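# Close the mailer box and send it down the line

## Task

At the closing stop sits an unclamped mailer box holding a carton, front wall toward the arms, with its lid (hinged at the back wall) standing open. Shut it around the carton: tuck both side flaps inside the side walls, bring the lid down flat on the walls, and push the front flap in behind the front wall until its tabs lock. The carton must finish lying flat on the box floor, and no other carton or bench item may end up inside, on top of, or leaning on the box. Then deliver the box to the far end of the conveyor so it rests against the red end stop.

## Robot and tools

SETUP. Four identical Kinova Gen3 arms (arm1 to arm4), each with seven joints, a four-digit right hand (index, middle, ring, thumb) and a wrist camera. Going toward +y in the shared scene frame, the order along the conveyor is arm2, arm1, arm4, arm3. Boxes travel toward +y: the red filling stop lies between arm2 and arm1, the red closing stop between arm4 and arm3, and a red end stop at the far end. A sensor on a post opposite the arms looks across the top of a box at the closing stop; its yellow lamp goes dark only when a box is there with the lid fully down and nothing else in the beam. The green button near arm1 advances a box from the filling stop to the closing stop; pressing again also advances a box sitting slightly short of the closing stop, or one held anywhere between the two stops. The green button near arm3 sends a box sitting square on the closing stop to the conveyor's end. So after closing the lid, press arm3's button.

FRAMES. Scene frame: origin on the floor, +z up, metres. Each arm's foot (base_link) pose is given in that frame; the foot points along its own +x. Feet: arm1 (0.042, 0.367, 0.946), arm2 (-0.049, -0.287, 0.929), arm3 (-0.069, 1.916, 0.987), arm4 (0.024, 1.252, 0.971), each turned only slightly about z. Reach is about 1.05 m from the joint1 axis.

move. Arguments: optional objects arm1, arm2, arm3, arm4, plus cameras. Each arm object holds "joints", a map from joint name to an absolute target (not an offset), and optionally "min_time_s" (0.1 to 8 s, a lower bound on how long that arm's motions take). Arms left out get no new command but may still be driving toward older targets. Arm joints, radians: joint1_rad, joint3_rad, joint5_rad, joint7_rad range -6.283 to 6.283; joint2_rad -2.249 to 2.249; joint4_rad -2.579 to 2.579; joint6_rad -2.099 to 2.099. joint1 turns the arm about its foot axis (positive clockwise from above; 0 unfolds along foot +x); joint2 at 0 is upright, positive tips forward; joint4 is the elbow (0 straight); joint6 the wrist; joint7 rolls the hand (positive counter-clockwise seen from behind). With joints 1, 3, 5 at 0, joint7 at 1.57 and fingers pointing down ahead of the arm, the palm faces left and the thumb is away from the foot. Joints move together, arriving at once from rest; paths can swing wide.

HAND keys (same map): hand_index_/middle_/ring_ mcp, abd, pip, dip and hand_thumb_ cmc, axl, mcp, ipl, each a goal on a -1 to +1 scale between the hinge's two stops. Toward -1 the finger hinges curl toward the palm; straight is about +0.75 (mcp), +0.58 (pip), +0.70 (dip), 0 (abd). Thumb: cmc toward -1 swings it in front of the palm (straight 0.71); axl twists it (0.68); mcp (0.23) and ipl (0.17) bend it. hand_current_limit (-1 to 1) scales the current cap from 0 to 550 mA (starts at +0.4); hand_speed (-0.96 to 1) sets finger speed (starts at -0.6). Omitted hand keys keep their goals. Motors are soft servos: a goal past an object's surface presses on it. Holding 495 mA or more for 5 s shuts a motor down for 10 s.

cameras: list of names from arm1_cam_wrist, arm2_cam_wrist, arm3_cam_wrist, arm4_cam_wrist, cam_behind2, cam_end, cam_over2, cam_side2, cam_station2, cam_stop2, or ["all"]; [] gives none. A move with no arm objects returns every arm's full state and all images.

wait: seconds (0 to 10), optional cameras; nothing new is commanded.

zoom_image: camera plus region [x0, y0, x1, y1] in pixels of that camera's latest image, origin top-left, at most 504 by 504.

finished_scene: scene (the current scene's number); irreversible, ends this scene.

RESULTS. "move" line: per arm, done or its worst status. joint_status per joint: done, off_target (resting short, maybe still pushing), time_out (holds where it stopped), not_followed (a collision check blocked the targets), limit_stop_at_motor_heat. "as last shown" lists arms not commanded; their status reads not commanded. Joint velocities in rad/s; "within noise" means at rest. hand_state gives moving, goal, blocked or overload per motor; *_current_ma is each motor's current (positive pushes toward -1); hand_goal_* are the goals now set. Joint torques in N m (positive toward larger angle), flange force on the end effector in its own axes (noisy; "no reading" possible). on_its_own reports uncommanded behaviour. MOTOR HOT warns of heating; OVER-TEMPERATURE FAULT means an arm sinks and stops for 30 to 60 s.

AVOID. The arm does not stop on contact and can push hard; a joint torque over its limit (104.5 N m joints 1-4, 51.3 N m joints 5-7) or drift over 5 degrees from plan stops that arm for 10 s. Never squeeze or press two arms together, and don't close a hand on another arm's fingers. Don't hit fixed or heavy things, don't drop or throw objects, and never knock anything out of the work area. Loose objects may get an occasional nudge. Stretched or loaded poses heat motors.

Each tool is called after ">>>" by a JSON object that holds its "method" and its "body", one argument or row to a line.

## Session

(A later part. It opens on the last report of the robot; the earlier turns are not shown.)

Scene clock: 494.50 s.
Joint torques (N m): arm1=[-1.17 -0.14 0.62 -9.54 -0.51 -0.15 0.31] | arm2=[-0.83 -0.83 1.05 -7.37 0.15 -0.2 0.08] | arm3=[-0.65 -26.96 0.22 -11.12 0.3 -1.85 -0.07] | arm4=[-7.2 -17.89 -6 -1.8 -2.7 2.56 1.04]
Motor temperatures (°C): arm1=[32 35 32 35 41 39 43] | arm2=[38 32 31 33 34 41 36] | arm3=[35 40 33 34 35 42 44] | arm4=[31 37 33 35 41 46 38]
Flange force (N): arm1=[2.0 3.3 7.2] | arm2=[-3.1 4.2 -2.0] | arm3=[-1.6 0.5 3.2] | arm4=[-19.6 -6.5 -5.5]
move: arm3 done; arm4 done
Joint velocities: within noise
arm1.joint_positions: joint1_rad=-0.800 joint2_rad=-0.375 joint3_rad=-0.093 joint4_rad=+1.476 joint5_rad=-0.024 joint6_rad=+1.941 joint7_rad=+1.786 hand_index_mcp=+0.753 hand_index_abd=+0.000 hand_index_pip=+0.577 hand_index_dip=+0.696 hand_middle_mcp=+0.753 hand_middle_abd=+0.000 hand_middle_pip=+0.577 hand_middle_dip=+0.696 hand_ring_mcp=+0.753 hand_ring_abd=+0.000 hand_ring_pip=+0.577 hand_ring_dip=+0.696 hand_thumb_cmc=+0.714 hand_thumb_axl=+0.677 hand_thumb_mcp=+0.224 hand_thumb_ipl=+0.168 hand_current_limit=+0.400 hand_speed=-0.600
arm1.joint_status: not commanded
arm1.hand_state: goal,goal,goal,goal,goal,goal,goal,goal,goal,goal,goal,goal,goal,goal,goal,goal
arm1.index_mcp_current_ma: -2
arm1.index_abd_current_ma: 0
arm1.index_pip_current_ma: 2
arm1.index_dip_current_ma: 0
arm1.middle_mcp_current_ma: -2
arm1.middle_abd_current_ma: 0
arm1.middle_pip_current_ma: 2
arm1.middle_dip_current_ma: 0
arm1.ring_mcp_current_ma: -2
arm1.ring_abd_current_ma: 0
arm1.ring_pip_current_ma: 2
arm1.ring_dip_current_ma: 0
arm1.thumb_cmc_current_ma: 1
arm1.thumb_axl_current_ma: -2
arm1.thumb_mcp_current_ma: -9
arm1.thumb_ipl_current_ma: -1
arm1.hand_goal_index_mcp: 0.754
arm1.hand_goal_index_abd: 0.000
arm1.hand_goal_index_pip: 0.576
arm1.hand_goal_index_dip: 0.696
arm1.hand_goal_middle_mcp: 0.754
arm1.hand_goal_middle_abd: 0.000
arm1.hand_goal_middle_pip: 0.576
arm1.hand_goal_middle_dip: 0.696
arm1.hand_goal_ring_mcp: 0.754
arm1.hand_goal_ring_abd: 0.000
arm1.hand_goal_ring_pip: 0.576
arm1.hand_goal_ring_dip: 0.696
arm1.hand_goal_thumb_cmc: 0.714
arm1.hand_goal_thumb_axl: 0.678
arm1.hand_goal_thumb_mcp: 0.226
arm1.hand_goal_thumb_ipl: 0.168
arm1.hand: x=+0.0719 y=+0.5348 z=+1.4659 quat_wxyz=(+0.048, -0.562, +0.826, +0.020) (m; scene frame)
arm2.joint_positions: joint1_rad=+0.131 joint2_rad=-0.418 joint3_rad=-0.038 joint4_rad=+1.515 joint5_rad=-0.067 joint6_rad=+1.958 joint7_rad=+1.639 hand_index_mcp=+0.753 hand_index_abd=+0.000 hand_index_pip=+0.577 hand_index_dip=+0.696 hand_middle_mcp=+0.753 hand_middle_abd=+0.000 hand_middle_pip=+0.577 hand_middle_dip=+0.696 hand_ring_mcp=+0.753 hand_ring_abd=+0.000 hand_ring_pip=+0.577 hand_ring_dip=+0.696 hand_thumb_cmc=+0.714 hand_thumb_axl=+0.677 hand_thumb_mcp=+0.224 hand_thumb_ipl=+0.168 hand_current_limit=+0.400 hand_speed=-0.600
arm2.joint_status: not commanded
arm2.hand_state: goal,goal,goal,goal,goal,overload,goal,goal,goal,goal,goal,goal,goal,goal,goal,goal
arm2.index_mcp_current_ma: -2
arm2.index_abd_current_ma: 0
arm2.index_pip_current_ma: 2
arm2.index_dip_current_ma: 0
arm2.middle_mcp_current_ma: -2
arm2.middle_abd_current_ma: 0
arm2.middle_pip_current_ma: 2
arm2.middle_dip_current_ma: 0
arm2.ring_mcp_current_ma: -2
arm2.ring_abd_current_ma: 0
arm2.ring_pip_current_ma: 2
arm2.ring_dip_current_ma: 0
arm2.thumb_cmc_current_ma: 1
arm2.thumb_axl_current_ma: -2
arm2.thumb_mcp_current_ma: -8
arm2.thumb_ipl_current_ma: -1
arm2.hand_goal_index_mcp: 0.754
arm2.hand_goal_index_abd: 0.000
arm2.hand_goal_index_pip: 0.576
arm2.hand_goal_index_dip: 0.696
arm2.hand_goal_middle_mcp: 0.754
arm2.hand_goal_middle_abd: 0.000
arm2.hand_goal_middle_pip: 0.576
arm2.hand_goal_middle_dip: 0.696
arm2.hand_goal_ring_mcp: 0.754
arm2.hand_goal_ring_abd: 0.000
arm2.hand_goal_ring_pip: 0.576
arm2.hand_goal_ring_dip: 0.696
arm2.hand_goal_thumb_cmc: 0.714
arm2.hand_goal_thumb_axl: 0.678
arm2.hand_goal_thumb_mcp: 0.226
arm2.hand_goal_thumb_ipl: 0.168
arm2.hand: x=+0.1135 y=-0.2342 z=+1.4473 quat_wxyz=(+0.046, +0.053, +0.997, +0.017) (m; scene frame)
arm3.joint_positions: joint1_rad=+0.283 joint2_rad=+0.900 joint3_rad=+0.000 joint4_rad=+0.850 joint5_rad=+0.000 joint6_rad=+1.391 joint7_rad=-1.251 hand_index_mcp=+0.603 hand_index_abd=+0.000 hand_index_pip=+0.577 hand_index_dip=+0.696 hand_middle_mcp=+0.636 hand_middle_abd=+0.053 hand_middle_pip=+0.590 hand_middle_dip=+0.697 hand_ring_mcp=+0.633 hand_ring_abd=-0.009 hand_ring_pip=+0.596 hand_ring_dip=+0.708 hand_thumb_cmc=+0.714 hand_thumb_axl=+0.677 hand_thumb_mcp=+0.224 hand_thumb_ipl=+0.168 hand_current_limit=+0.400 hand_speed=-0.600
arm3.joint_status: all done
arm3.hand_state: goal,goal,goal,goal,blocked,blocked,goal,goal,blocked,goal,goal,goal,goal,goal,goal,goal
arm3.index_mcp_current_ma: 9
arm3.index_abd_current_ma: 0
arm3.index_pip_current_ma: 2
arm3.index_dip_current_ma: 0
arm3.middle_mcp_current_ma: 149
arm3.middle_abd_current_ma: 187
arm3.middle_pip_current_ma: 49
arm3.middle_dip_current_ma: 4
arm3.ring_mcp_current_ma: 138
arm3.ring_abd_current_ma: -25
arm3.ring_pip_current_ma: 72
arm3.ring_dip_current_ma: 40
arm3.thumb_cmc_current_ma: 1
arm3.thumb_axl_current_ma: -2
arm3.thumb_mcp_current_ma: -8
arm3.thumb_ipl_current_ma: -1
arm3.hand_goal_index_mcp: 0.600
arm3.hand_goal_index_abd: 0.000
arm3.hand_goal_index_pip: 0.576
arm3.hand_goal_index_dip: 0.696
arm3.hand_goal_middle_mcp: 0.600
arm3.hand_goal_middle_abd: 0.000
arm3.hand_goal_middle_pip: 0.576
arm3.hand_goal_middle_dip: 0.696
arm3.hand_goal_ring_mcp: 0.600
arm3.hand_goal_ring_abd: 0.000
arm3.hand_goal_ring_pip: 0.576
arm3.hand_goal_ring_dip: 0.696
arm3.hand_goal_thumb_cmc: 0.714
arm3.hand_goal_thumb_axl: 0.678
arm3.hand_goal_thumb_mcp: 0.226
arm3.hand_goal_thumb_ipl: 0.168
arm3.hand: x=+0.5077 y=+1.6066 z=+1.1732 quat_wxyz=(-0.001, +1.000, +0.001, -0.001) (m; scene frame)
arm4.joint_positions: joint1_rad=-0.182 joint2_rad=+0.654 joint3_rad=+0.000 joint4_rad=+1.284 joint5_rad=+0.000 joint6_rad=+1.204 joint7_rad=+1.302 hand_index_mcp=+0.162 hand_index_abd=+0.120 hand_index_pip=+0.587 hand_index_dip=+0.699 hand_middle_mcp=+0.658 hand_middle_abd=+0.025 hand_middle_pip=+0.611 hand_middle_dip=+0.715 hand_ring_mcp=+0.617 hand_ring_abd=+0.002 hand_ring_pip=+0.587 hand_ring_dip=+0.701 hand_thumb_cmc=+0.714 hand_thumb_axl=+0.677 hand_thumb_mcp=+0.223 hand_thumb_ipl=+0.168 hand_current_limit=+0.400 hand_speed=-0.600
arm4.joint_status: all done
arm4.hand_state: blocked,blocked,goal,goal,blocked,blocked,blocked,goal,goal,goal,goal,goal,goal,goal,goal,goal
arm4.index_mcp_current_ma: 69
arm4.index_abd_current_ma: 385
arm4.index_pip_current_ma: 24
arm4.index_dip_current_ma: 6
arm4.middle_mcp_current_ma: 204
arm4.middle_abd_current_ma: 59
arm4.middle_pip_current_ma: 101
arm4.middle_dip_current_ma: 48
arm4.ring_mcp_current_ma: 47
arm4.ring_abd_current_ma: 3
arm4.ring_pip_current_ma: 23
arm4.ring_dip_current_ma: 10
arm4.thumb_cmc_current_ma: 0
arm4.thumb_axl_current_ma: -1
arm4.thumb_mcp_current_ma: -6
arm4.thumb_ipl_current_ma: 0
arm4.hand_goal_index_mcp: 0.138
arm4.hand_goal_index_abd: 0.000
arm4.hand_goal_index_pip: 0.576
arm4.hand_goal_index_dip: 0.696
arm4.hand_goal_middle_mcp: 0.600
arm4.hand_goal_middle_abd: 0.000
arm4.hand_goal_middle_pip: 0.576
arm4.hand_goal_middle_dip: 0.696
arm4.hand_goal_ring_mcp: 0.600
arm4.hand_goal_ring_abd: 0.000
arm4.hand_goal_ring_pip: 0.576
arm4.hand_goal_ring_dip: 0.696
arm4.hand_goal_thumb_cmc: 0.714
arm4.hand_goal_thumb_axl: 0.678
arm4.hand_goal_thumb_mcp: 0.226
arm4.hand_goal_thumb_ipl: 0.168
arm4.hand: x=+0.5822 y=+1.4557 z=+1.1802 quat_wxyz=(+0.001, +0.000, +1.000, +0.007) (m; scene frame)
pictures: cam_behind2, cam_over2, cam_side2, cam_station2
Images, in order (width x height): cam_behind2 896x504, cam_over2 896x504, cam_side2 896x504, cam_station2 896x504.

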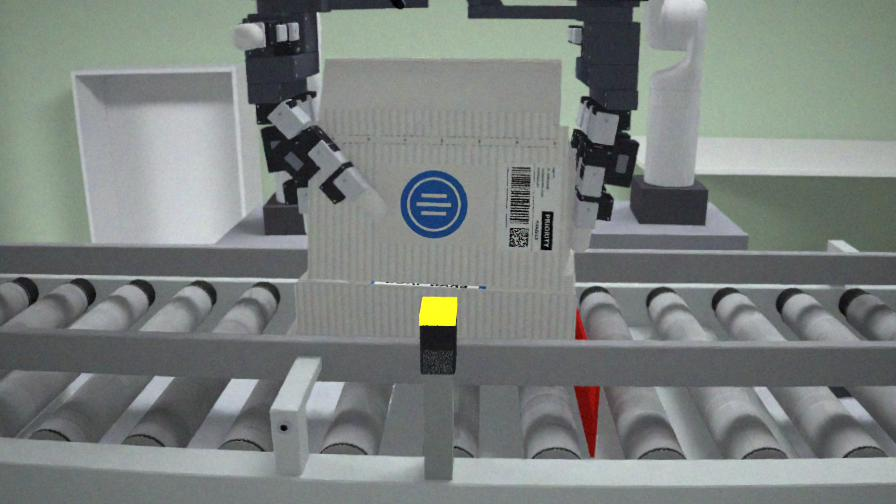

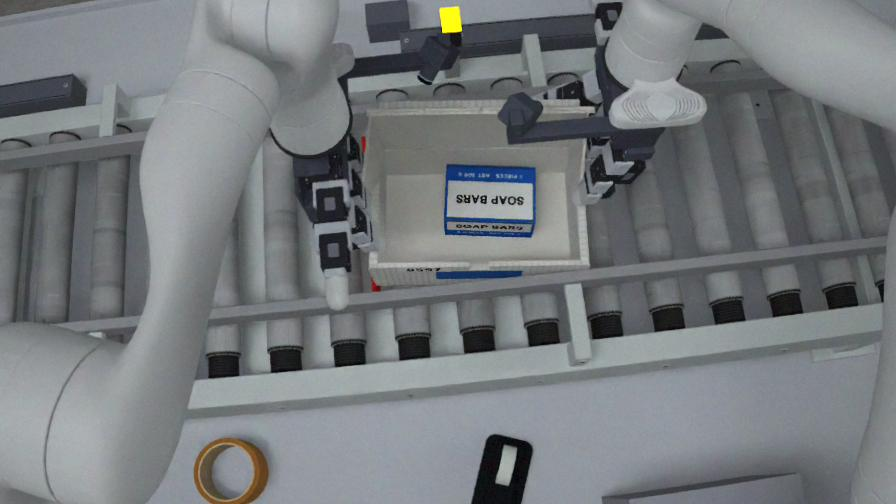

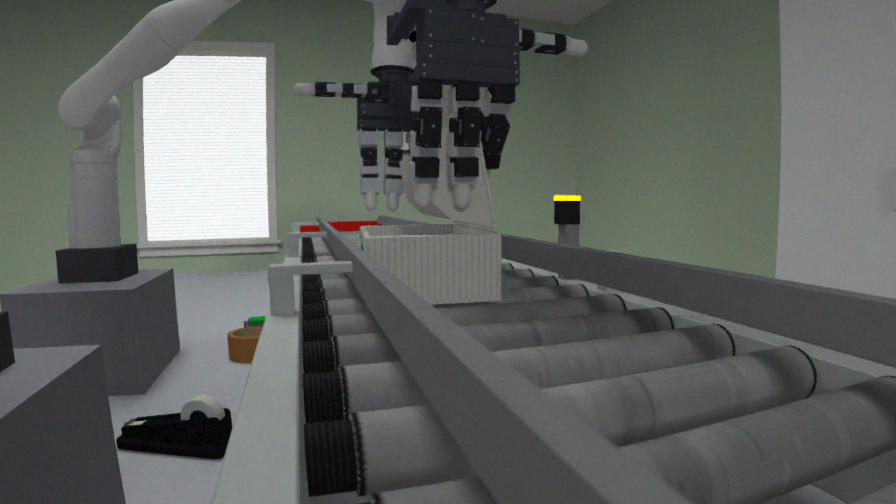

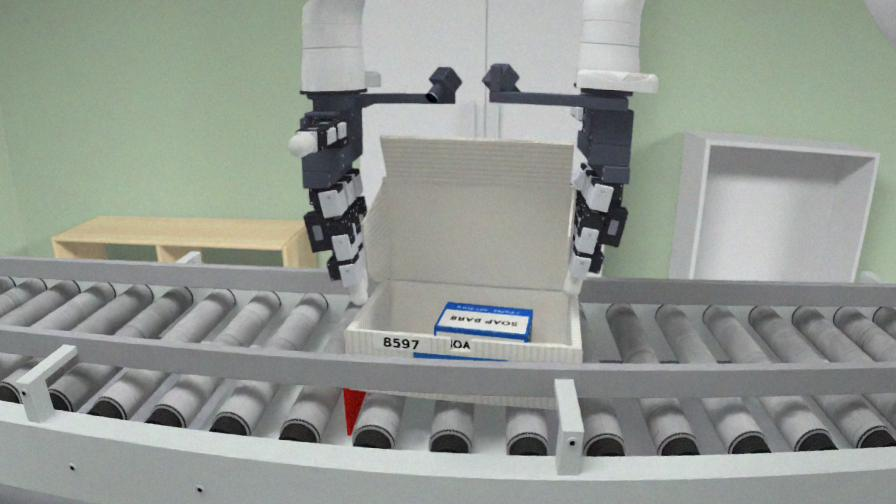

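>>> {"method": "move", "body": {
  "arm4": {"joints":{"joint1_rad":-0.104,"joint2_rad":0.624,"joint4_rad":1.3405,"joint6_rad":1.177,"joint7_rad":1.380},"min_time_s":2},
  "arm3": {"joints":{"joint1_rad":0.123,"joint2_rad":0.714,"joint4_rad":0.609,"joint6_rad":1.819,"joint7_rad":-1.411,"hand_middle_mcp":0.753,"hand_ring_mcp":0.753,"hand_index_mcp":-0.48,"hand_index_pip":-0.59},"min_time_s":2}
}}

>>> {"method": "move", "body": {
  "arm4": {"joints":{"hand_index_mcp":0.6}},
  "arm3": {"joints":{"joint1_rad":0.275,"joint2_rad":0.635,"joint4_rad":0.970,"joint5_rad":-0.178,"joint6_rad":1.041,"joint7_rad":-2.778}},
  "cameras": ["cam_behind2","cam_over2","cam_side2","cam_station2"]
}}

Scene clock: 769.30 s.
Joint torques (N m): arm1=[-1.11 -0.09 0.62 -9.52 -0.49 -0.13 0.31] | arm2=[-0.83 -0.83 1.08 -7.43 0.14 -0.2 0.09] | arm3=[-1.12 -20.82 -0.42 -7.43 -0.2 0.08 -0.09] | arm4=[-2.07 -19.68 -1.22 -5.59 -0.26 0.01 0.18]
Motor temperatures (°C): arm1=[32 34 32 35 40 39 43] | arm2=[38 32 31 33 34 41 36] | arm3=[35 47 33 34 35 42 44] | arm4=[31 38 33 35 41 46 38]
Flange force (N): arm1=[2.1 3.4 7.3] | arm2=[-3.0 4.3 -1.8] | arm3=[4.6 3.0 -3.2] | arm4=[-10.9 -1.5 -3.3]
move: arm3 done; arm4 done
Joint velocities: within noise
arm1, arm2: as last shown
arm3.joint_positions: joint1_rad=+0.123 joint2_rad=+0.714 joint3_rad=+0.000 joint4_rad=+0.609 joint5_rad=+0.000 joint6_rad=+1.819 joint7_rad=-1.411 hand_index_mcp=-0.464 hand_index_abd=+0.000 hand_index_pip=-0.586 hand_index_dip=+0.696 hand_middle_mcp=+0.755 hand_middle_abd=+0.003 hand_middle_pip=+0.578 hand_middle_dip=+0.697 hand_ring_mcp=+0.751 hand_ring_abd=-0.003 hand_ring_pip=+0.578 hand_ring_dip=+0.699 hand_thumb_cmc=+0.714 hand_thumb_axl=+0.677 hand_thumb_mcp=+0.224 hand_thumb_ipl=+0.168 hand_current_limit=+0.400 hand_speed=-0.600
arm3.joint_status: all done
arm3.hand_state: goal,goal,goal,goal,goal,goal,goal,goal,goal,goal,goal,goal,goal,goal,goal,goal
arm3.index_mcp_current_ma: 62
arm3.index_abd_current_ma: 0
arm3.index_pip_current_ma: 13
arm3.index_dip_current_ma: 0
arm3.middle_mcp_current_ma: 4
arm3.middle_abd_current_ma: 7
arm3.middle_pip_current_ma: 7
arm3.middle_dip_current_ma: 4
arm3.ring_mcp_current_ma: -11
arm3.ring_abd_current_ma: -8
arm3.ring_pip_current_ma: 6
arm3.ring_dip_current_ma: 8
arm3.thumb_cmc_current_ma: 1
arm3.thumb_axl_current_ma: -2
arm3.thumb_mcp_current_ma: -9
arm3.thumb_ipl_current_ma: -1
arm3.hand_goal_index_mcp: -0.480
arm3.hand_goal_index_abd: 0.000
arm3.hand_goal_index_pip: -0.590
arm3.hand_goal_index_dip: 0.696
arm3.hand_goal_middle_mcp: 0.754
arm3.hand_goal_middle_abd: 0.000
arm3.hand_goal_middle_pip: 0.576
arm3.hand_goal_middle_dip: 0.696
arm3.hand_goal_ring_mcp: 0.754
arm3.hand_goal_ring_abd: 0.000
arm3.hand_goal_ring_pip: 0.576
arm3.hand_goal_ring_dip: 0.696
arm3.hand_goal_thumb_cmc: 0.714
arm3.hand_goal_thumb_axl: 0.678
arm3.hand_goal_thumb_mcp: 0.226
arm3.hand_goal_thumb_ipl: 0.168
arm3.hand: x=+0.4780 y=+1.7137 z=+1.3632 quat_wxyz=(-0.002, +1.000, +0.001, -0.001) (m; scene frame)
arm4.joint_positions: joint1_rad=-0.104 joint2_rad=+0.624 joint3_rad=+0.000 joint4_rad=+1.340 joint5_rad=+0.000 joint6_rad=+1.177 joint7_rad=+1.380 hand_index_mcp=+0.140 hand_index_abd=+0.014 hand_index_pip=+0.575 hand_index_dip=+0.697 hand_middle_mcp=+0.604 hand_middle_abd=+0.000 hand_middle_pip=+0.579 hand_middle_dip=+0.699 hand_ring_mcp=+0.614 hand_ring_abd=-0.001 hand_ring_pip=+0.585 hand_ring_dip=+0.700 hand_thumb_cmc=+0.714 hand_thumb_axl=+0.677 hand_thumb_mcp=+0.223 hand_thumb_ipl=+0.168 hand_current_limit=+0.400 hand_speed=-0.600
arm4.joint_status: all done
arm4.hand_state: goal,goal,goal,goal,goal,goal,goal,goal,goal,goal,goal,goal,goal,goal,goal,goal
arm4.index_mcp_current_ma: 3
arm4.index_abd_current_ma: 27
arm4.index_pip_current_ma: -2
arm4.index_dip_current_ma: 1
arm4.middle_mcp_current_ma: 9
arm4.middle_abd_current_ma: 0
arm4.middle_pip_current_ma: 6
arm4.middle_dip_current_ma: 6
arm4.ring_mcp_current_ma: 35
arm4.ring_abd_current_ma: -2
arm4.ring_pip_current_ma: 18
arm4.ring_dip_current_ma: 8
arm4.thumb_cmc_current_ma: 0
arm4.thumb_axl_current_ma: -1
arm4.thumb_mcp_current_ma: -6
arm4.thumb_ipl_current_ma: 0
arm4.hand_goal_index_mcp: 0.138
arm4.hand_goal_index_abd: 0.000
arm4.hand_goal_index_pip: 0.576
arm4.hand_goal_index_dip: 0.696
arm4.hand_goal_middle_mcp: 0.600
arm4.hand_goal_middle_abd: 0.000
arm4.hand_goal_middle_pip: 0.576
arm4.hand_goal_middle_dip: 0.696
arm4.hand_goal_ring_mcp: 0.600
arm4.hand_goal_ring_abd: 0.000
arm4.hand_goal_ring_pip: 0.576
arm4.hand_goal_ring_dip: 0.696
arm4.hand_goal_thumb_cmc: 0.714
arm4.hand_goal_thumb_axl: 0.678
arm4.hand_goal_thumb_mcp: 0.226
arm4.hand_goal_thumb_ipl: 0.168
arm4.hand: x=+0.5772 y=+1.4111 z=+1.1794 quat_wxyz=(+0.002, +0.000, +1.000, +0.007) (m; scene frame)
pictures: none

Scene clock: 771.13 s.
Joint torques (N m): arm1=[-1.15 -0.1 0.6 -9.52 -0.5 -0.15 0.32] | arm2=[-0.85 -0.86 1.1 -7.4 0.16 -0.2 0.08] | arm3=[-1.08 -21.13 -0.7 -8.94 -0.71 -1.15 -0.1] | arm4=[-2.01 -19.88 -1.26 -6.05 -0.31 -0.25 0.15]
Motor temperatures (°C): arm1=[32 34 32 35 40 39 43] | arm2=[38 32 31 33 34 41 36] | arm3=[35 47 33 34 35 42 44] | arm4=[31 38 33 35 41 46 38]
Flange force (N): arm1=[2.1 3.3 7.2] | arm2=[-3.1 4.3 -1.9] | arm3=[2.8 -3.1 -0.2] | arm4=[-10.0 -1.5 -3.0]
move: arm3 done; arm4 done
Joint velocities: within noise
arm1, arm2: as last shown
arm3.joint_positions: joint1_rad=+0.275 joint2_rad=+0.635 joint3_rad=+0.000 joint4_rad=+0.970 joint5_rad=-0.178 joint6_rad=+1.041 joint7_rad=-2.778 hand_index_mcp=-0.464 hand_index_abd=+0.000 hand_index_pip=-0.586 hand_index_dip=+0.696 hand_middle_mcp=+0.750 hand_middle_abd=+0.003 hand_middle_pip=+0.577 hand_middle_dip=+0.697 hand_ring_mcp=+0.751 hand_ring_abd=-0.002 hand_ring_pip=+0.577 hand_ring_dip=+0.699 hand_thumb_cmc=+0.712 hand_thumb_axl=+0.677 hand_thumb_mcp=+0.224 hand_thumb_ipl=+0.168 hand_current_limit=+0.400 hand_speed=-0.600
arm3.joint_status: all done
arm3.hand_state: goal,goal,goal,goal,goal,goal,goal,goal,goal,goal,goal,goal,goal,goal,goal,goal
arm3.index_mcp_current_ma: 62
arm3.index_abd_current_ma: 0
arm3.index_pip_current_ma: 13
arm3.index_dip_current_ma: 0
arm3.middle_mcp_current_ma: -12
arm3.middle_abd_current_ma: 7
arm3.middle_pip_current_ma: 3
arm3.middle_dip_current_ma: 4
arm3.ring_mcp_current_ma: -11
arm3.ring_abd_current_ma: -6
arm3.ring_pip_current_ma: 3
arm3.ring_dip_current_ma: 7
arm3.thumb_cmc_current_ma: -6
arm3.thumb_axl_current_ma: -2
arm3.thumb_mcp_current_ma: -9
arm3.thumb_ipl_current_ma: -1
arm3.hand_goal_index_mcp: -0.480
arm3.hand_goal_index_abd: 0.000
arm3.hand_goal_index_pip: -0.590
arm3.hand_goal_index_dip: 0.696
arm3.hand_goal_middle_mcp: 0.754
arm3.hand_goal_middle_abd: 0.000
arm3.hand_goal_middle_pip: 0.576
arm3.hand_goal_middle_dip: 0.696
arm3.hand_goal_ring_mcp: 0.754
arm3.hand_goal_ring_abd: 0.000
arm3.hand_goal_ring_pip: 0.576
arm3.hand_goal_ring_dip: 0.696
arm3.hand_goal_thumb_cmc: 0.714
arm3.hand_goal_thumb_axl: 0.678
arm3.hand_goal_thumb_mcp: 0.226
arm3.hand_goal_thumb_ipl: 0.168
arm3.hand: x=+0.5377 y=+1.7417 z=+1.2938 quat_wxyz=(-0.183, +0.684, -0.683, +0.181) (m; scene frame)
arm4.joint_positions: joint1_rad=-0.104 joint2_rad=+0.624 joint3_rad=+0.000 joint4_rad=+1.341 joint5_rad=+0.000 joint6_rad=+1.177 joint7_rad=+1.380 hand_index_mcp=+0.598 hand_index_abd=+0.003 hand_index_pip=+0.573 hand_index_dip=+0.693 hand_middle_mcp=+0.604 hand_middle_abd=+0.000 hand_middle_pip=+0.579 hand_middle_dip=+0.699 hand_ring_mcp=+0.614 hand_ring_abd=-0.001 hand_ring_pip=+0.585 hand_ring_dip=+0.700 hand_thumb_cmc=+0.714 hand_thumb_axl=+0.677 hand_thumb_mcp=+0.223 hand_thumb_ipl=+0.168 hand_current_limit=+0.400 hand_speed=-0.600
arm4.joint_status: all done
arm4.hand_state: goal,goal,goal,goal,goal,goal,goal,goal,goal,goal,goal,goal,goal,goal,goal,goal
arm4.index_mcp_current_ma: -3
arm4.index_abd_current_ma: 5
arm4.index_pip_current_ma: -4
arm4.index_dip_current_ma: -4
arm4.middle_mcp_current_ma: 8
arm4.middle_abd_current_ma: 0
arm4.middle_pip_current_ma: 6
arm4.middle_dip_current_ma: 6
arm4.ring_mcp_current_ma: 35
arm4.ring_abd_current_ma: -2
arm4.ring_pip_current_ma: 18
arm4.ring_dip_current_ma: 8
arm4.thumb_cmc_current_ma: 0
arm4.thumb_axl_current_ma: -1
arm4.thumb_mcp_current_ma: -6
arm4.thumb_ipl_current_ma: 0
arm4.hand_goal_index_mcp: 0.600
arm4.hand_goal_index_abd: 0.000
arm4.hand_goal_index_pip: 0.576
arm4.hand_goal_index_dip: 0.696
arm4.hand_goal_middle_mcp: 0.600
arm4.hand_goal_middle_abd: 0.000
arm4.hand_goal_middle_pip: 0.576
arm4.hand_goal_middle_dip: 0.696
arm4.hand_goal_ring_mcp: 0.600
arm4.hand_goal_ring_abd: 0.000
arm4.hand_goal_ring_pip: 0.576
arm4.hand_goal_ring_dip: 0.696
arm4.hand_goal_thumb_cmc: 0.714
arm4.hand_goal_thumb_axl: 0.678
arm4.hand_goal_thumb_mcp: 0.226
arm4.hand_goal_thumb_ipl: 0.168
arm4.hand: x=+0.5772 y=+1.4111 z=+1.1794 quat_wxyz=(+0.002, +0.000, +1.000, +0.007) (m; scene frame)
pictures: cam_behind2, cam_over2, cam_side2, cam_station2
Images, in order (width x height): cam_behind2 896x504, cam_over2 896x504, cam_side2 896x504, cam_station2 896x504.

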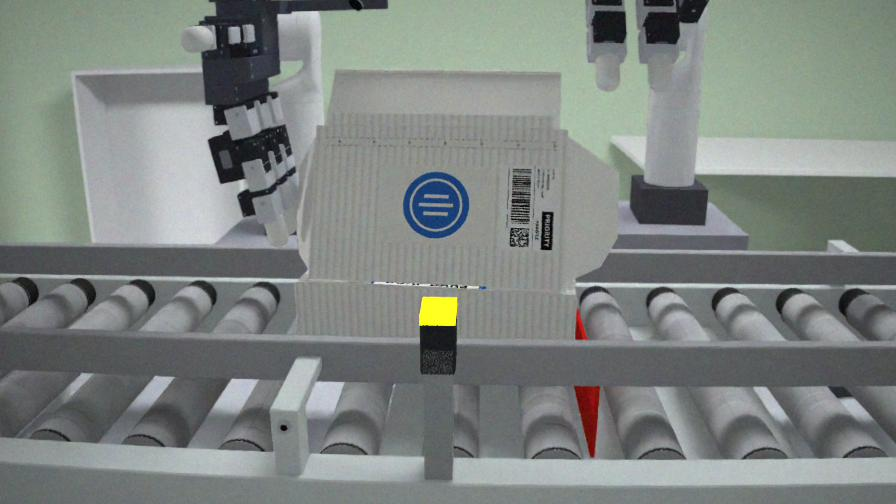

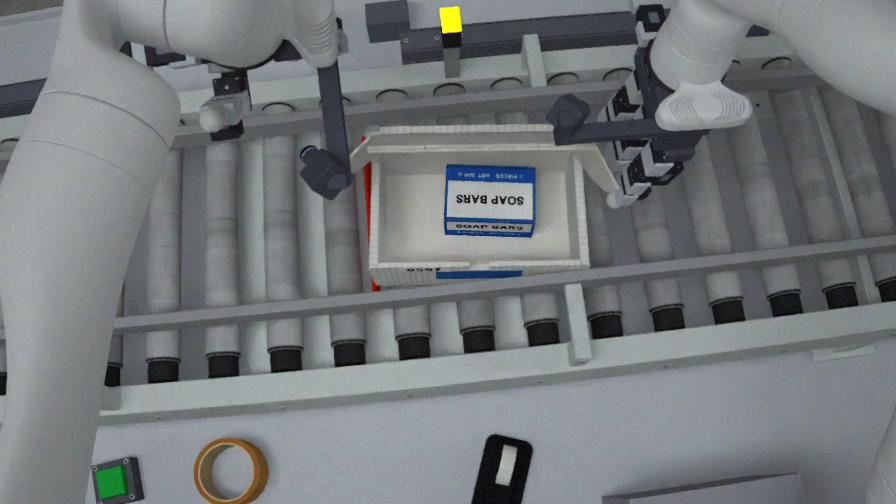

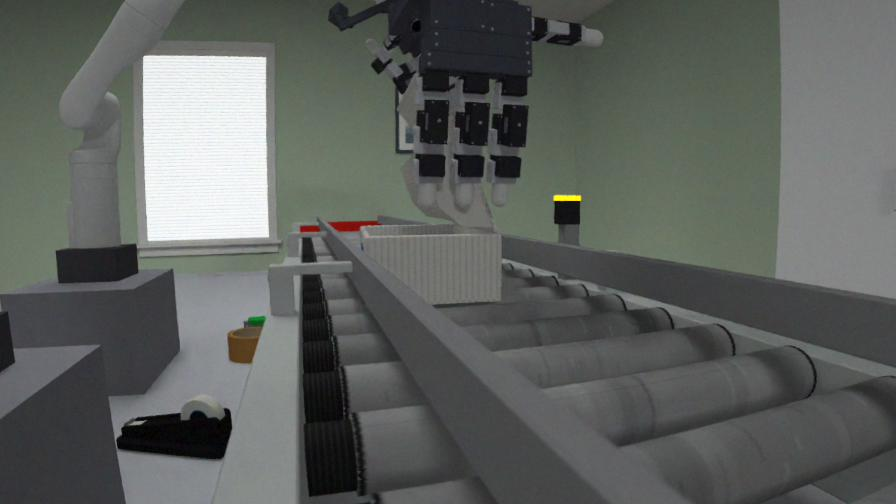

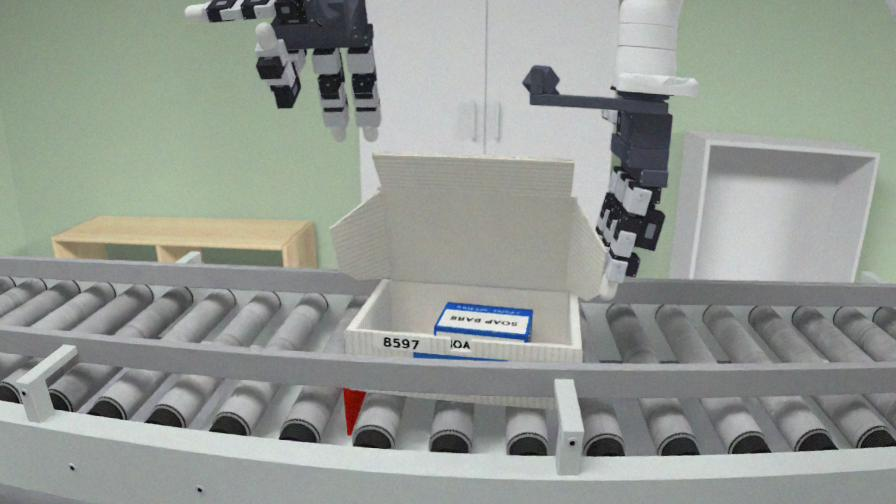

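>>> {"method": "move", "body": {
  "cameras": ["cam_over2","cam_behind2","cam_side2","cam_stop2"]
}}

Scene clock: 820.17 s.
Joint torques (N m): arm1=[-1.13 -0.11 0.61 -9.52 -0.5 -0.15 0.31] | arm2=[-0.83 -0.82 1.05 -7.4 0.15 -0.21 0.09] | arm3=[-1.04 -21.12 -0.74 -8.96 -0.7 -1.15 -0.13] | arm4=[-2.08 -19.81 -1.23 -6.04 -0.3 -0.25 0.15]
Motor temperatures (°C): arm1=[32 34 32 35 40 39 43] | arm2=[38 32 31 33 34 41 36] | arm3=[35 46 33 34 35 42 44] | arm4=[31 37 33 35 41 46 38]
Flange force (N): arm1=[2.0 3.3 7.2] | arm2=[-3.0 4.2 -1.9] | arm3=[2.7 -3.0 -0.2] | arm4=[-9.9 -1.7 -3.1]
Joint velocities: within noise
arm1.joint_positions: joint1_rad=-0.800 joint2_rad=-0.375 joint3_rad=-0.093 joint4_rad=+1.476 joint5_rad=-0.024 joint6_rad=+1.941 joint7_rad=+1.786 hand_index_mcp=+0.753 hand_index_abd=+0.000 hand_index_pip=+0.577 hand_index_dip=+0.696 hand_middle_mcp=+0.753 hand_middle_abd=+0.000 hand_middle_pip=+0.577 hand_middle_dip=+0.696 hand_ring_mcp=+0.753 hand_ring_abd=+0.000 hand_ring_pip=+0.577 hand_ring_dip=+0.696 hand_thumb_cmc=+0.714 hand_thumb_axl=+0.677 hand_thumb_mcp=+0.224 hand_thumb_ipl=+0.168 hand_current_limit=+0.400 hand_speed=-0.600
arm1.joint_status: not commanded
arm1.hand_state: goal,goal,goal,goal,goal,goal,goal,goal,goal,goal,goal,goal,goal,goal,goal,goal
arm1.index_mcp_current_ma: -2
arm1.index_abd_current_ma: 0
arm1.index_pip_current_ma: 2
arm1.index_dip_current_ma: 0
arm1.middle_mcp_current_ma: -2
arm1.middle_abd_current_ma: 0
arm1.middle_pip_current_ma: 2
arm1.middle_dip_current_ma: 0
arm1.ring_mcp_current_ma: -2
arm1.ring_abd_current_ma: 0
arm1.ring_pip_current_ma: 2
arm1.ring_dip_current_ma: 0
arm1.thumb_cmc_current_ma: 1
arm1.thumb_axl_current_ma: -2
arm1.thumb_mcp_current_ma: -9
arm1.thumb_ipl_current_ma: -1
arm1.hand_goal_index_mcp: 0.754
arm1.hand_goal_index_abd: 0.000
arm1.hand_goal_index_pip: 0.576
arm1.hand_goal_index_dip: 0.696
arm1.hand_goal_middle_mcp: 0.754
arm1.hand_goal_middle_abd: 0.000
arm1.hand_goal_middle_pip: 0.576
arm1.hand_goal_middle_dip: 0.696
arm1.hand_goal_ring_mcp: 0.754
arm1.hand_goal_ring_abd: 0.000
arm1.hand_goal_ring_pip: 0.576
arm1.hand_goal_ring_dip: 0.696
arm1.hand_goal_thumb_cmc: 0.714
arm1.hand_goal_thumb_axl: 0.678
arm1.hand_goal_thumb_mcp: 0.226
arm1.hand_goal_thumb_ipl: 0.168
arm1.hand: x=+0.0719 y=+0.5348 z=+1.4659 quat_wxyz=(+0.048, -0.562, +0.826, +0.020) (m; scene frame)
arm2.joint_positions: joint1_rad=+0.131 joint2_rad=-0.418 joint3_rad=-0.038 joint4_rad=+1.515 joint5_rad=-0.067 joint6_rad=+1.958 joint7_rad=+1.639 hand_index_mcp=+0.753 hand_index_abd=+0.000 hand_index_pip=+0.577 hand_index_dip=+0.696 hand_middle_mcp=+0.753 hand_middle_abd=+0.000 hand_middle_pip=+0.577 hand_middle_dip=+0.696 hand_ring_mcp=+0.753 hand_ring_abd=+0.000 hand_ring_pip=+0.577 hand_ring_dip=+0.696 hand_thumb_cmc=+0.714 hand_thumb_axl=+0.677 hand_thumb_mcp=+0.224 hand_thumb_ipl=+0.168 hand_current_limit=+0.400 hand_speed=-0.600
arm2.joint_status: not commanded
arm2.hand_state: goal,goal,goal,goal,goal,overload,goal,goal,goal,goal,goal,goal,goal,goal,goal,goal
arm2.index_mcp_current_ma: -2
arm2.index_abd_current_ma: 0
arm2.index_pip_current_ma: 2
arm2.index_dip_current_ma: 0
arm2.middle_mcp_current_ma: -2
arm2.middle_abd_current_ma: 0
arm2.middle_pip_current_ma: 2
arm2.middle_dip_current_ma: 0
arm2.ring_mcp_current_ma: -2
arm2.ring_abd_current_ma: 0
arm2.ring_pip_current_ma: 2
arm2.ring_dip_current_ma: 0
arm2.thumb_cmc_current_ma: 1
arm2.thumb_axl_current_ma: -2
arm2.thumb_mcp_current_ma: -8
arm2.thumb_ipl_current_ma: -1
arm2.hand_goal_index_mcp: 0.754
arm2.hand_goal_index_abd: 0.000
arm2.hand_goal_index_pip: 0.576
arm2.hand_goal_index_dip: 0.696
arm2.hand_goal_middle_mcp: 0.754
arm2.hand_goal_middle_abd: 0.000
arm2.hand_goal_middle_pip: 0.576
arm2.hand_goal_middle_dip: 0.696
arm2.hand_goal_ring_mcp: 0.754
arm2.hand_goal_ring_abd: 0.000
arm2.hand_goal_ring_pip: 0.576
arm2.hand_goal_ring_dip: 0.696
arm2.hand_goal_thumb_cmc: 0.714
arm2.hand_goal_thumb_axl: 0.678
arm2.hand_goal_thumb_mcp: 0.226
arm2.hand_goal_thumb_ipl: 0.168
arm2.hand: x=+0.1135 y=-0.2342 z=+1.4473 quat_wxyz=(+0.046, +0.053, +0.997, +0.017) (m; scene frame)
arm3.joint_positions: joint1_rad=+0.275 joint2_rad=+0.635 joint3_rad=+0.000 joint4_rad=+0.970 joint5_rad=-0.178 joint6_rad=+1.041 joint7_rad=-2.778 hand_index_mcp=-0.464 hand_index_abd=+0.000 hand_index_pip=-0.586 hand_index_dip=+0.696 hand_middle_mcp=+0.750 hand_middle_abd=+0.003 hand_middle_pip=+0.577 hand_middle_dip=+0.697 hand_ring_mcp=+0.751 hand_ring_abd=-0.002 hand_ring_pip=+0.577 hand_ring_dip=+0.699 hand_thumb_cmc=+0.712 hand_thumb_axl=+0.677 hand_thumb_mcp=+0.224 hand_thumb_ipl=+0.168 hand_current_limit=+0.400 hand_speed=-0.600
arm3.joint_status: all done
arm3.hand_state: goal,goal,goal,goal,goal,goal,goal,goal,goal,goal,goal,goal,goal,goal,goal,goal
arm3.index_mcp_current_ma: 62
arm3.index_abd_current_ma: 0
arm3.index_pip_current_ma: 13
arm3.index_dip_current_ma: 0
arm3.middle_mcp_current_ma: -12
arm3.middle_abd_current_ma: 7
arm3.middle_pip_current_ma: 3
arm3.middle_dip_current_ma: 4
arm3.ring_mcp_current_ma: -11
arm3.ring_abd_current_ma: -6
arm3.ring_pip_current_ma: 3
arm3.ring_dip_current_ma: 7
arm3.thumb_cmc_current_ma: -6
arm3.thumb_axl_current_ma: -2
arm3.thumb_mcp_current_ma: -9
arm3.thumb_ipl_current_ma: -1
arm3.hand_goal_index_mcp: -0.480
arm3.hand_goal_index_abd: 0.000
arm3.hand_goal_index_pip: -0.590
arm3.hand_goal_index_dip: 0.696
arm3.hand_goal_middle_mcp: 0.754
arm3.hand_goal_middle_abd: 0.000
arm3.hand_goal_middle_pip: 0.576
arm3.hand_goal_middle_dip: 0.696
arm3.hand_goal_ring_mcp: 0.754
arm3.hand_goal_ring_abd: 0.000
arm3.hand_goal_ring_pip: 0.576
arm3.hand_goal_ring_dip: 0.696
arm3.hand_goal_thumb_cmc: 0.714
arm3.hand_goal_thumb_axl: 0.678
arm3.hand_goal_thumb_mcp: 0.226
arm3.hand_goal_thumb_ipl: 0.168
arm3.hand: x=+0.5377 y=+1.7417 z=+1.2938 quat_wxyz=(-0.183, +0.684, -0.683, +0.181) (m; scene frame)
arm4.joint_positions: joint1_rad=-0.104 joint2_rad=+0.624 joint3_rad=+0.000 joint4_rad=+1.340 joint5_rad=+0.000 joint6_rad=+1.177 joint7_rad=+1.380 hand_index_mcp=+0.598 hand_index_abd=+0.003 hand_index_pip=+0.573 hand_index_dip=+0.693 hand_middle_mcp=+0.604 hand_middle_abd=+0.000 hand_middle_pip=+0.579 hand_middle_dip=+0.699 hand_ring_mcp=+0.614 hand_ring_abd=-0.001 hand_ring_pip=+0.585 hand_ring_dip=+0.700 hand_thumb_cmc=+0.714 hand_thumb_axl=+0.677 hand_thumb_mcp=+0.223 hand_thumb_ipl=+0.168 hand_current_limit=+0.400 hand_speed=-0.600
arm4.joint_status: all done
arm4.hand_state: goal,goal,goal,goal,goal,goal,goal,goal,goal,goal,goal,goal,goal,goal,goal,goal
arm4.index_mcp_current_ma: -3
arm4.index_abd_current_ma: 5
arm4.index_pip_current_ma: -4
arm4.index_dip_current_ma: -4
arm4.middle_mcp_current_ma: 8
arm4.middle_abd_current_ma: 0
arm4.middle_pip_current_ma: 6
arm4.middle_dip_current_ma: 6
arm4.ring_mcp_current_ma: 35
arm4.ring_abd_current_ma: -2
arm4.ring_pip_current_ma: 18
arm4.ring_dip_current_ma: 8
arm4.thumb_cmc_current_ma: 0
arm4.thumb_axl_current_ma: -1
arm4.thumb_mcp_current_ma: -6
arm4.thumb_ipl_current_ma: 0
arm4.hand_goal_index_mcp: 0.600
arm4.hand_goal_index_abd: 0.000
arm4.hand_goal_index_pip: 0.576
arm4.hand_goal_index_dip: 0.696
arm4.hand_goal_middle_mcp: 0.600
arm4.hand_goal_middle_abd: 0.000
arm4.hand_goal_middle_pip: 0.576
arm4.hand_goal_middle_dip: 0.696
arm4.hand_goal_ring_mcp: 0.600
arm4.hand_goal_ring_abd: 0.000
arm4.hand_goal_ring_pip: 0.576
arm4.hand_goal_ring_dip: 0.696
arm4.hand_goal_thumb_cmc: 0.714
arm4.hand_goal_thumb_axl: 0.678
arm4.hand_goal_thumb_mcp: 0.226
arm4.hand_goal_thumb_ipl: 0.168
arm4.hand: x=+0.5772 y=+1.4111 z=+1.1794 quat_wxyz=(+0.002, +0.000, +1.000, +0.007) (m; scene frame)
pictures: cam_behind2, cam_over2, cam_side2, cam_stop2
Images, in order (width x height): cam_behind2 896x504, cam_over2 896x504, cam_side2 896x504, cam_stop2 896x504.

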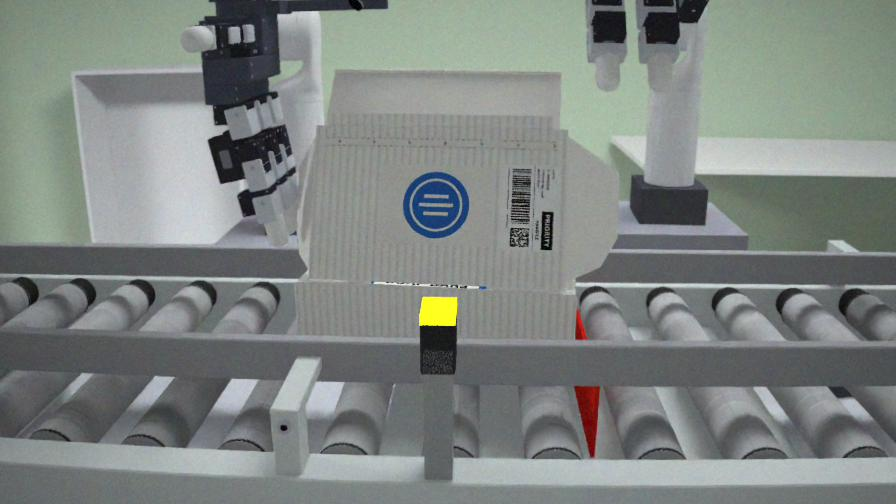

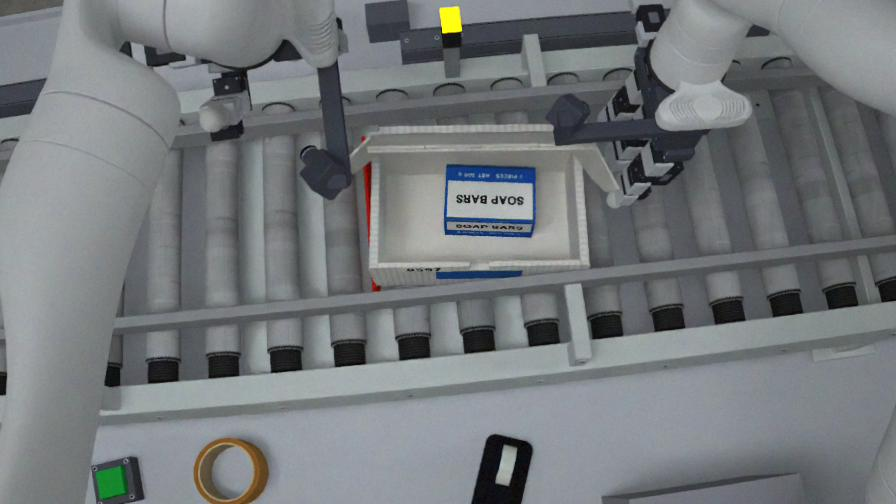

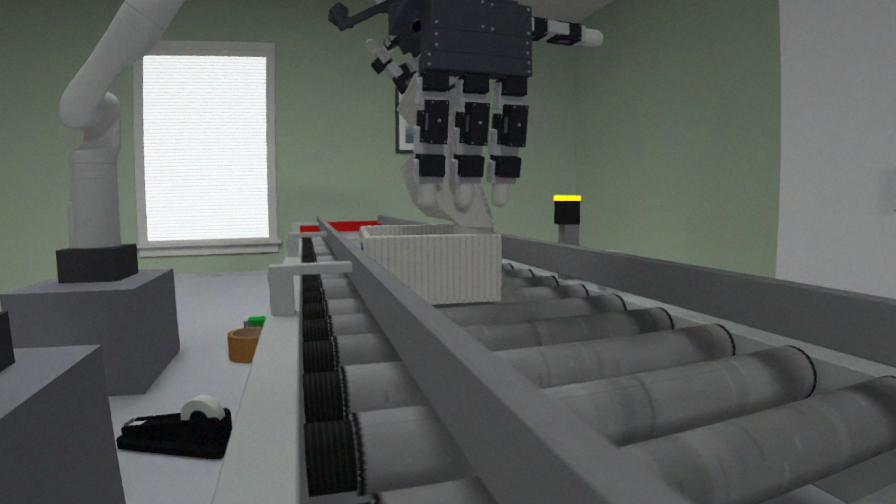

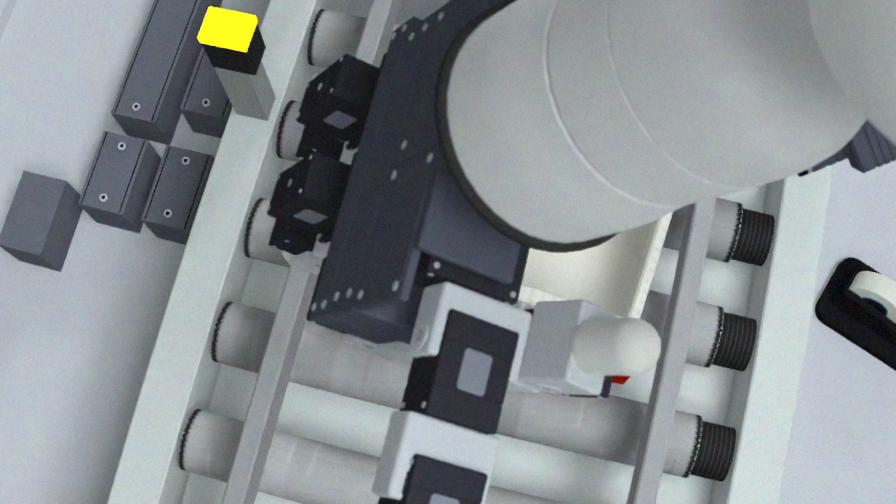

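>>> {"method": "zoom_image", "body": {
  "camera": "cam_over2",
  "region": [300, 30, 660, 300]
}}

Scaled by 1.400 from the camera's 896x504 image, which has a finer 1280x720 frame.

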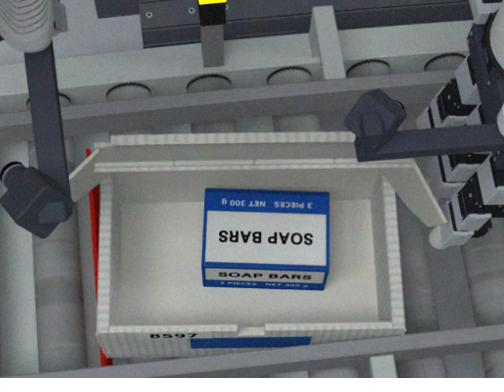

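>>> {"method": "move", "body": {
  "arm3": {"joints":{"joint1_rad":0.328,"joint2_rad":0.769,"joint3_rad":0,"joint4_rad":1.036,"joint5_rad":-0.238,"joint6_rad":0.856,"joint7_rad":-2.664},"min_time_s":2.5},
  "cameras": ["cam_over2","cam_behind2"]
}}

Scene clock: 899.13 s.
Joint torques (N m): arm1=[-1.14 -0.09 0.63 -9.53 -0.5 -0.14 0.33] | arm2=[-0.8 -0.78 1.09 -7.42 0.15 -0.21 0.1] | arm3=[-1.05 -22.83 -0.84 -8.72 -0.79 -1.08 -0.14] | arm4=[-2.06 -19.77 -1.25 -6.05 -0.32 -0.3 0.17]
Motor temperatures (°C): arm1=[32 34 32 35 40 39 43] | arm2=[38 32 31 33 34 41 36] | arm3=[35 46 33 34 35 42 44] | arm4=[31 37 33 35 40 46 38]
Flange force (N): arm1=[2.1 3.5 7.3] | arm2=[-3.0 4.4 -1.8] | arm3=[2.7 -2.6 0.2] | arm4=[-9.8 -1.6 -3.3]
move: arm3 done
Joint velocities: within noise
arm1, arm2, arm4: as last shown
arm3.joint_positions: joint1_rad=+0.328 joint2_rad=+0.769 joint3_rad=+0.000 joint4_rad=+1.036 joint5_rad=-0.238 joint6_rad=+0.856 joint7_rad=-2.664 hand_index_mcp=-0.464 hand_index_abd=+0.000 hand_index_pip=-0.586 hand_index_dip=+0.696 hand_middle_mcp=+0.750 hand_middle_abd=+0.003 hand_middle_pip=+0.577 hand_middle_dip=+0.697 hand_ring_mcp=+0.751 hand_ring_abd=-0.002 hand_ring_pip=+0.577 hand_ring_dip=+0.699 hand_thumb_cmc=+0.712 hand_thumb_axl=+0.677 hand_thumb_mcp=+0.224 hand_thumb_ipl=+0.168 hand_current_limit=+0.400 hand_speed=-0.600
arm3.joint_status: all done
arm3.hand_state: goal,goal,goal,goal,goal,goal,goal,goal,goal,goal,goal,goal,goal,goal,goal,goal
arm3.index_mcp_current_ma: 59
arm3.index_abd_current_ma: 0
arm3.index_pip_current_ma: 13
arm3.index_dip_current_ma: 0
arm3.middle_mcp_current_ma: -12
arm3.middle_abd_current_ma: 7
arm3.middle_pip_current_ma: 3
arm3.middle_dip_current_ma: 4
arm3.ring_mcp_current_ma: -11
arm3.ring_abd_current_ma: -6
arm3.ring_pip_current_ma: 3
arm3.ring_dip_current_ma: 7
arm3.thumb_cmc_current_ma: -6
arm3.thumb_axl_current_ma: -2
arm3.thumb_mcp_current_ma: -9
arm3.thumb_ipl_current_ma: -1
arm3.hand_goal_index_mcp: -0.480
arm3.hand_goal_index_abd: 0.000
arm3.hand_goal_index_pip: -0.590
arm3.hand_goal_index_dip: 0.696
arm3.hand_goal_middle_mcp: 0.754
arm3.hand_goal_middle_abd: 0.000
arm3.hand_goal_middle_pip: 0.576
arm3.hand_goal_middle_dip: 0.696
arm3.hand_goal_ring_mcp: 0.754
arm3.hand_goal_ring_abd: 0.000
arm3.hand_goal_ring_pip: 0.576
arm3.hand_goal_ring_dip: 0.696
arm3.hand_goal_thumb_cmc: 0.714
arm3.hand_goal_thumb_axl: 0.678
arm3.hand_goal_thumb_mcp: 0.226
arm3.hand_goal_thumb_ipl: 0.168
arm3.hand: x=+0.5587 y=+1.7020 z=+1.1951 quat_wxyz=(-0.183, +0.684, -0.683, +0.181) (m; scene frame)
pictures: cam_behind2, cam_over2
Images, in order (width x height): cam_behind2 896x504, cam_over2 896x504.

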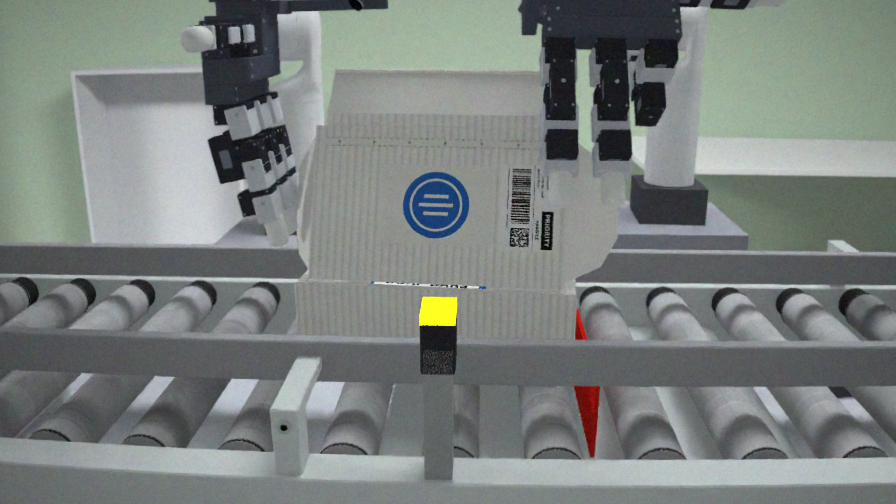

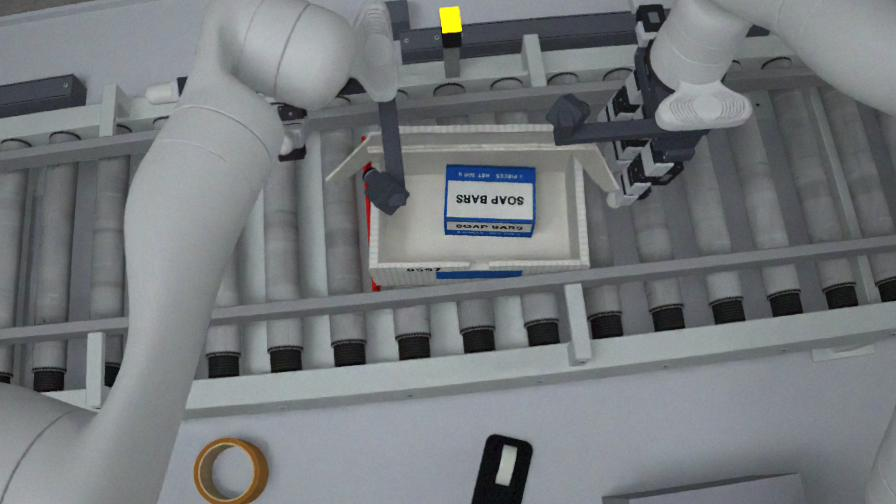

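>>> {"method": "move", "body": {
  "arm3": {"joints":{"joint1_rad":0.344,"joint2_rad":0.802,"joint3_rad":0,"joint4_rad":1.376,"joint5_rad":-0.394,"joint6_rad":0.504,"joint7_rad":-2.458},"min_time_s":3},
  "cameras": ["cam_over2","cam_behind2","cam_side2"]
}}

Scene clock: 937.97 s.
Joint torques (N m): arm1=[-1.13 -0.1 0.63 -9.51 -0.49 -0.16 0.33] | arm2=[-0.84 -0.82 1.05 -7.43 0.13 -0.21 0.09] | arm3=[-0.62 -20.15 -0.4 -5.85 -0.55 -0.34 -0.21] | arm4=[-2.29 -20.32 -1.6 -6.55 -0.5 -0.44 0.16]
Motor temperatures (°C): arm1=[31 34 32 35 40 39 43] | arm2=[38 32 31 33 34 41 36] | arm3=[35 45 33 34 35 42 44] | arm4=[31 37 33 36 40 45 38]
Flange force (N): arm1=[2.1 3.5 7.1] | arm2=[-3.0 4.2 -1.8] | arm3=[2.8 -4.3 -0.7] | arm4=[-9.4 -2.2 -2.3]
move: arm3 done
Joint velocities: within noise
arm1, arm2, arm4: as last shown
arm3.joint_positions: joint1_rad=+0.344 joint2_rad=+0.802 joint3_rad=+0.000 joint4_rad=+1.376 joint5_rad=-0.394 joint6_rad=+0.504 joint7_rad=-2.458 hand_index_mcp=-0.468 hand_index_abd=+0.000 hand_index_pip=-0.586 hand_index_dip=+0.696 hand_middle_mcp=+0.750 hand_middle_abd=+0.003 hand_middle_pip=+0.577 hand_middle_dip=+0.697 hand_ring_mcp=+0.790 hand_ring_abd=+0.004 hand_ring_pip=+0.587 hand_ring_dip=+0.700 hand_thumb_cmc=+0.710 hand_thumb_axl=+0.677 hand_thumb_mcp=+0.224 hand_thumb_ipl=+0.168 hand_current_limit=+0.400 hand_speed=-0.600
arm3.joint_status: all done
arm3.hand_state: goal,goal,goal,goal,goal,goal,goal,goal,blocked,goal,goal,goal,goal,goal,goal,goal
arm3.index_mcp_current_ma: 43
arm3.index_abd_current_ma: 0
arm3.index_pip_current_ma: 13
arm3.index_dip_current_ma: 0
arm3.middle_mcp_current_ma: -12
arm3.middle_abd_current_ma: 7
arm3.middle_pip_current_ma: 3
arm3.middle_dip_current_ma: 4
arm3.ring_mcp_current_ma: 149
arm3.ring_abd_current_ma: 11
arm3.ring_pip_current_ma: 36
arm3.ring_dip_current_ma: 13
arm3.thumb_cmc_current_ma: -13
arm3.thumb_axl_current_ma: -2
arm3.thumb_mcp_current_ma: -9
arm3.thumb_ipl_current_ma: -1
arm3.hand_goal_index_mcp: -0.480
arm3.hand_goal_index_abd: 0.000
arm3.hand_goal_index_pip: -0.590
arm3.hand_goal_index_dip: 0.696
arm3.hand_goal_middle_mcp: 0.754
arm3.hand_goal_middle_abd: 0.000
arm3.hand_goal_middle_pip: 0.576
arm3.hand_goal_middle_dip: 0.696
arm3.hand_goal_ring_mcp: 0.754
arm3.hand_goal_ring_abd: 0.000
arm3.hand_goal_ring_pip: 0.576
arm3.hand_goal_ring_dip: 0.696
arm3.hand_goal_thumb_cmc: 0.714
arm3.hand_goal_thumb_axl: 0.678
arm3.hand_goal_thumb_mcp: 0.226
arm3.hand_goal_thumb_ipl: 0.168
arm3.hand: x=+0.5195 y=+1.7075 z=+1.0790 quat_wxyz=(-0.183, +0.684, -0.683, +0.181) (m; scene frame)
arm4.joint_positions: joint1_rad=-0.104 joint2_rad=+0.624 joint3_rad=+0.000 joint4_rad=+1.340 joint5_rad=+0.000 joint6_rad=+1.177 joint7_rad=+1.380 hand_index_mcp=+0.599 hand_index_abd=+0.003 hand_index_pip=+0.573 hand_index_dip=+0.693 hand_middle_mcp=+0.604 hand_middle_abd=+0.003 hand_middle_pip=+0.579 hand_middle_dip=+0.699 hand_ring_mcp=+0.648 hand_ring_abd=-0.008 hand_ring_pip=+0.604 hand_ring_dip=+0.707 hand_thumb_cmc=+0.714 hand_thumb_axl=+0.677 hand_thumb_mcp=+0.223 hand_thumb_ipl=+0.168 hand_current_limit=+0.400 hand_speed=-0.600
arm4.hand_state: goal,goal,goal,goal,goal,goal,goal,goal,blocked,goal,blocked,goal,goal,goal,goal,goal
arm4.index_mcp_current_ma: -2
arm4.index_abd_current_ma: 4
arm4.middle_mcp_current_ma: 9
arm4.middle_abd_current_ma: 4
arm4.ring_mcp_current_ma: 164
arm4.ring_abd_current_ma: -14
arm4.ring_pip_current_ma: 79
arm4.ring_dip_current_ma: 25
pictures: cam_behind2, cam_over2, cam_side2
Images, in order (width x height): cam_behind2 896x504, cam_over2 896x504, cam_side2 896x504.

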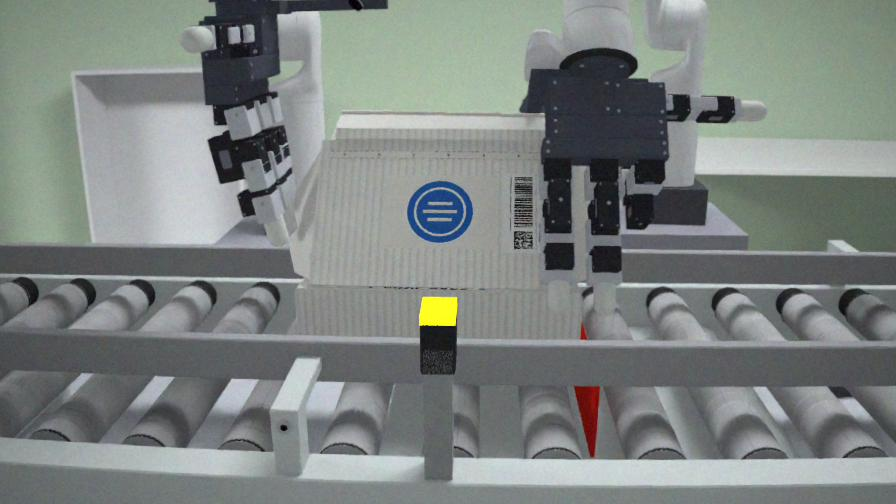

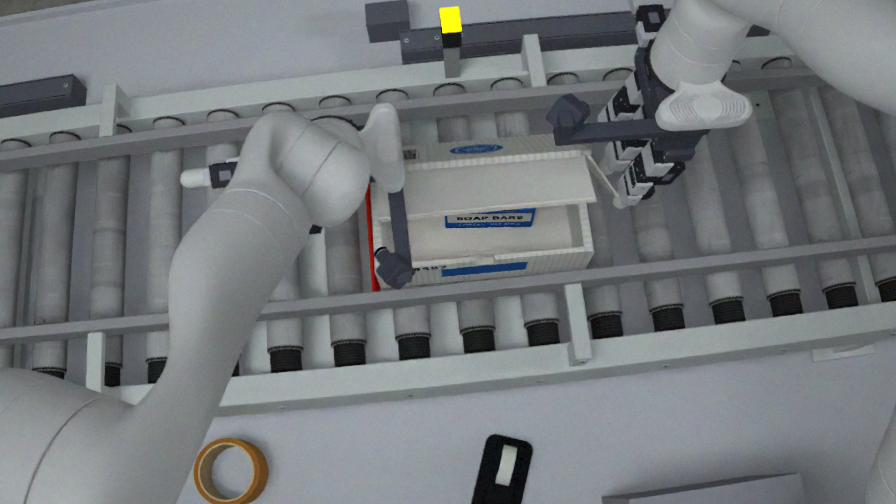

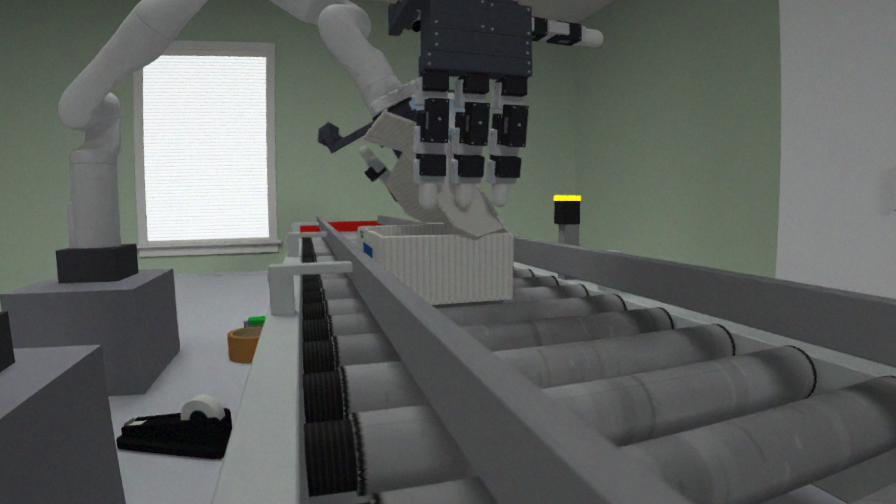

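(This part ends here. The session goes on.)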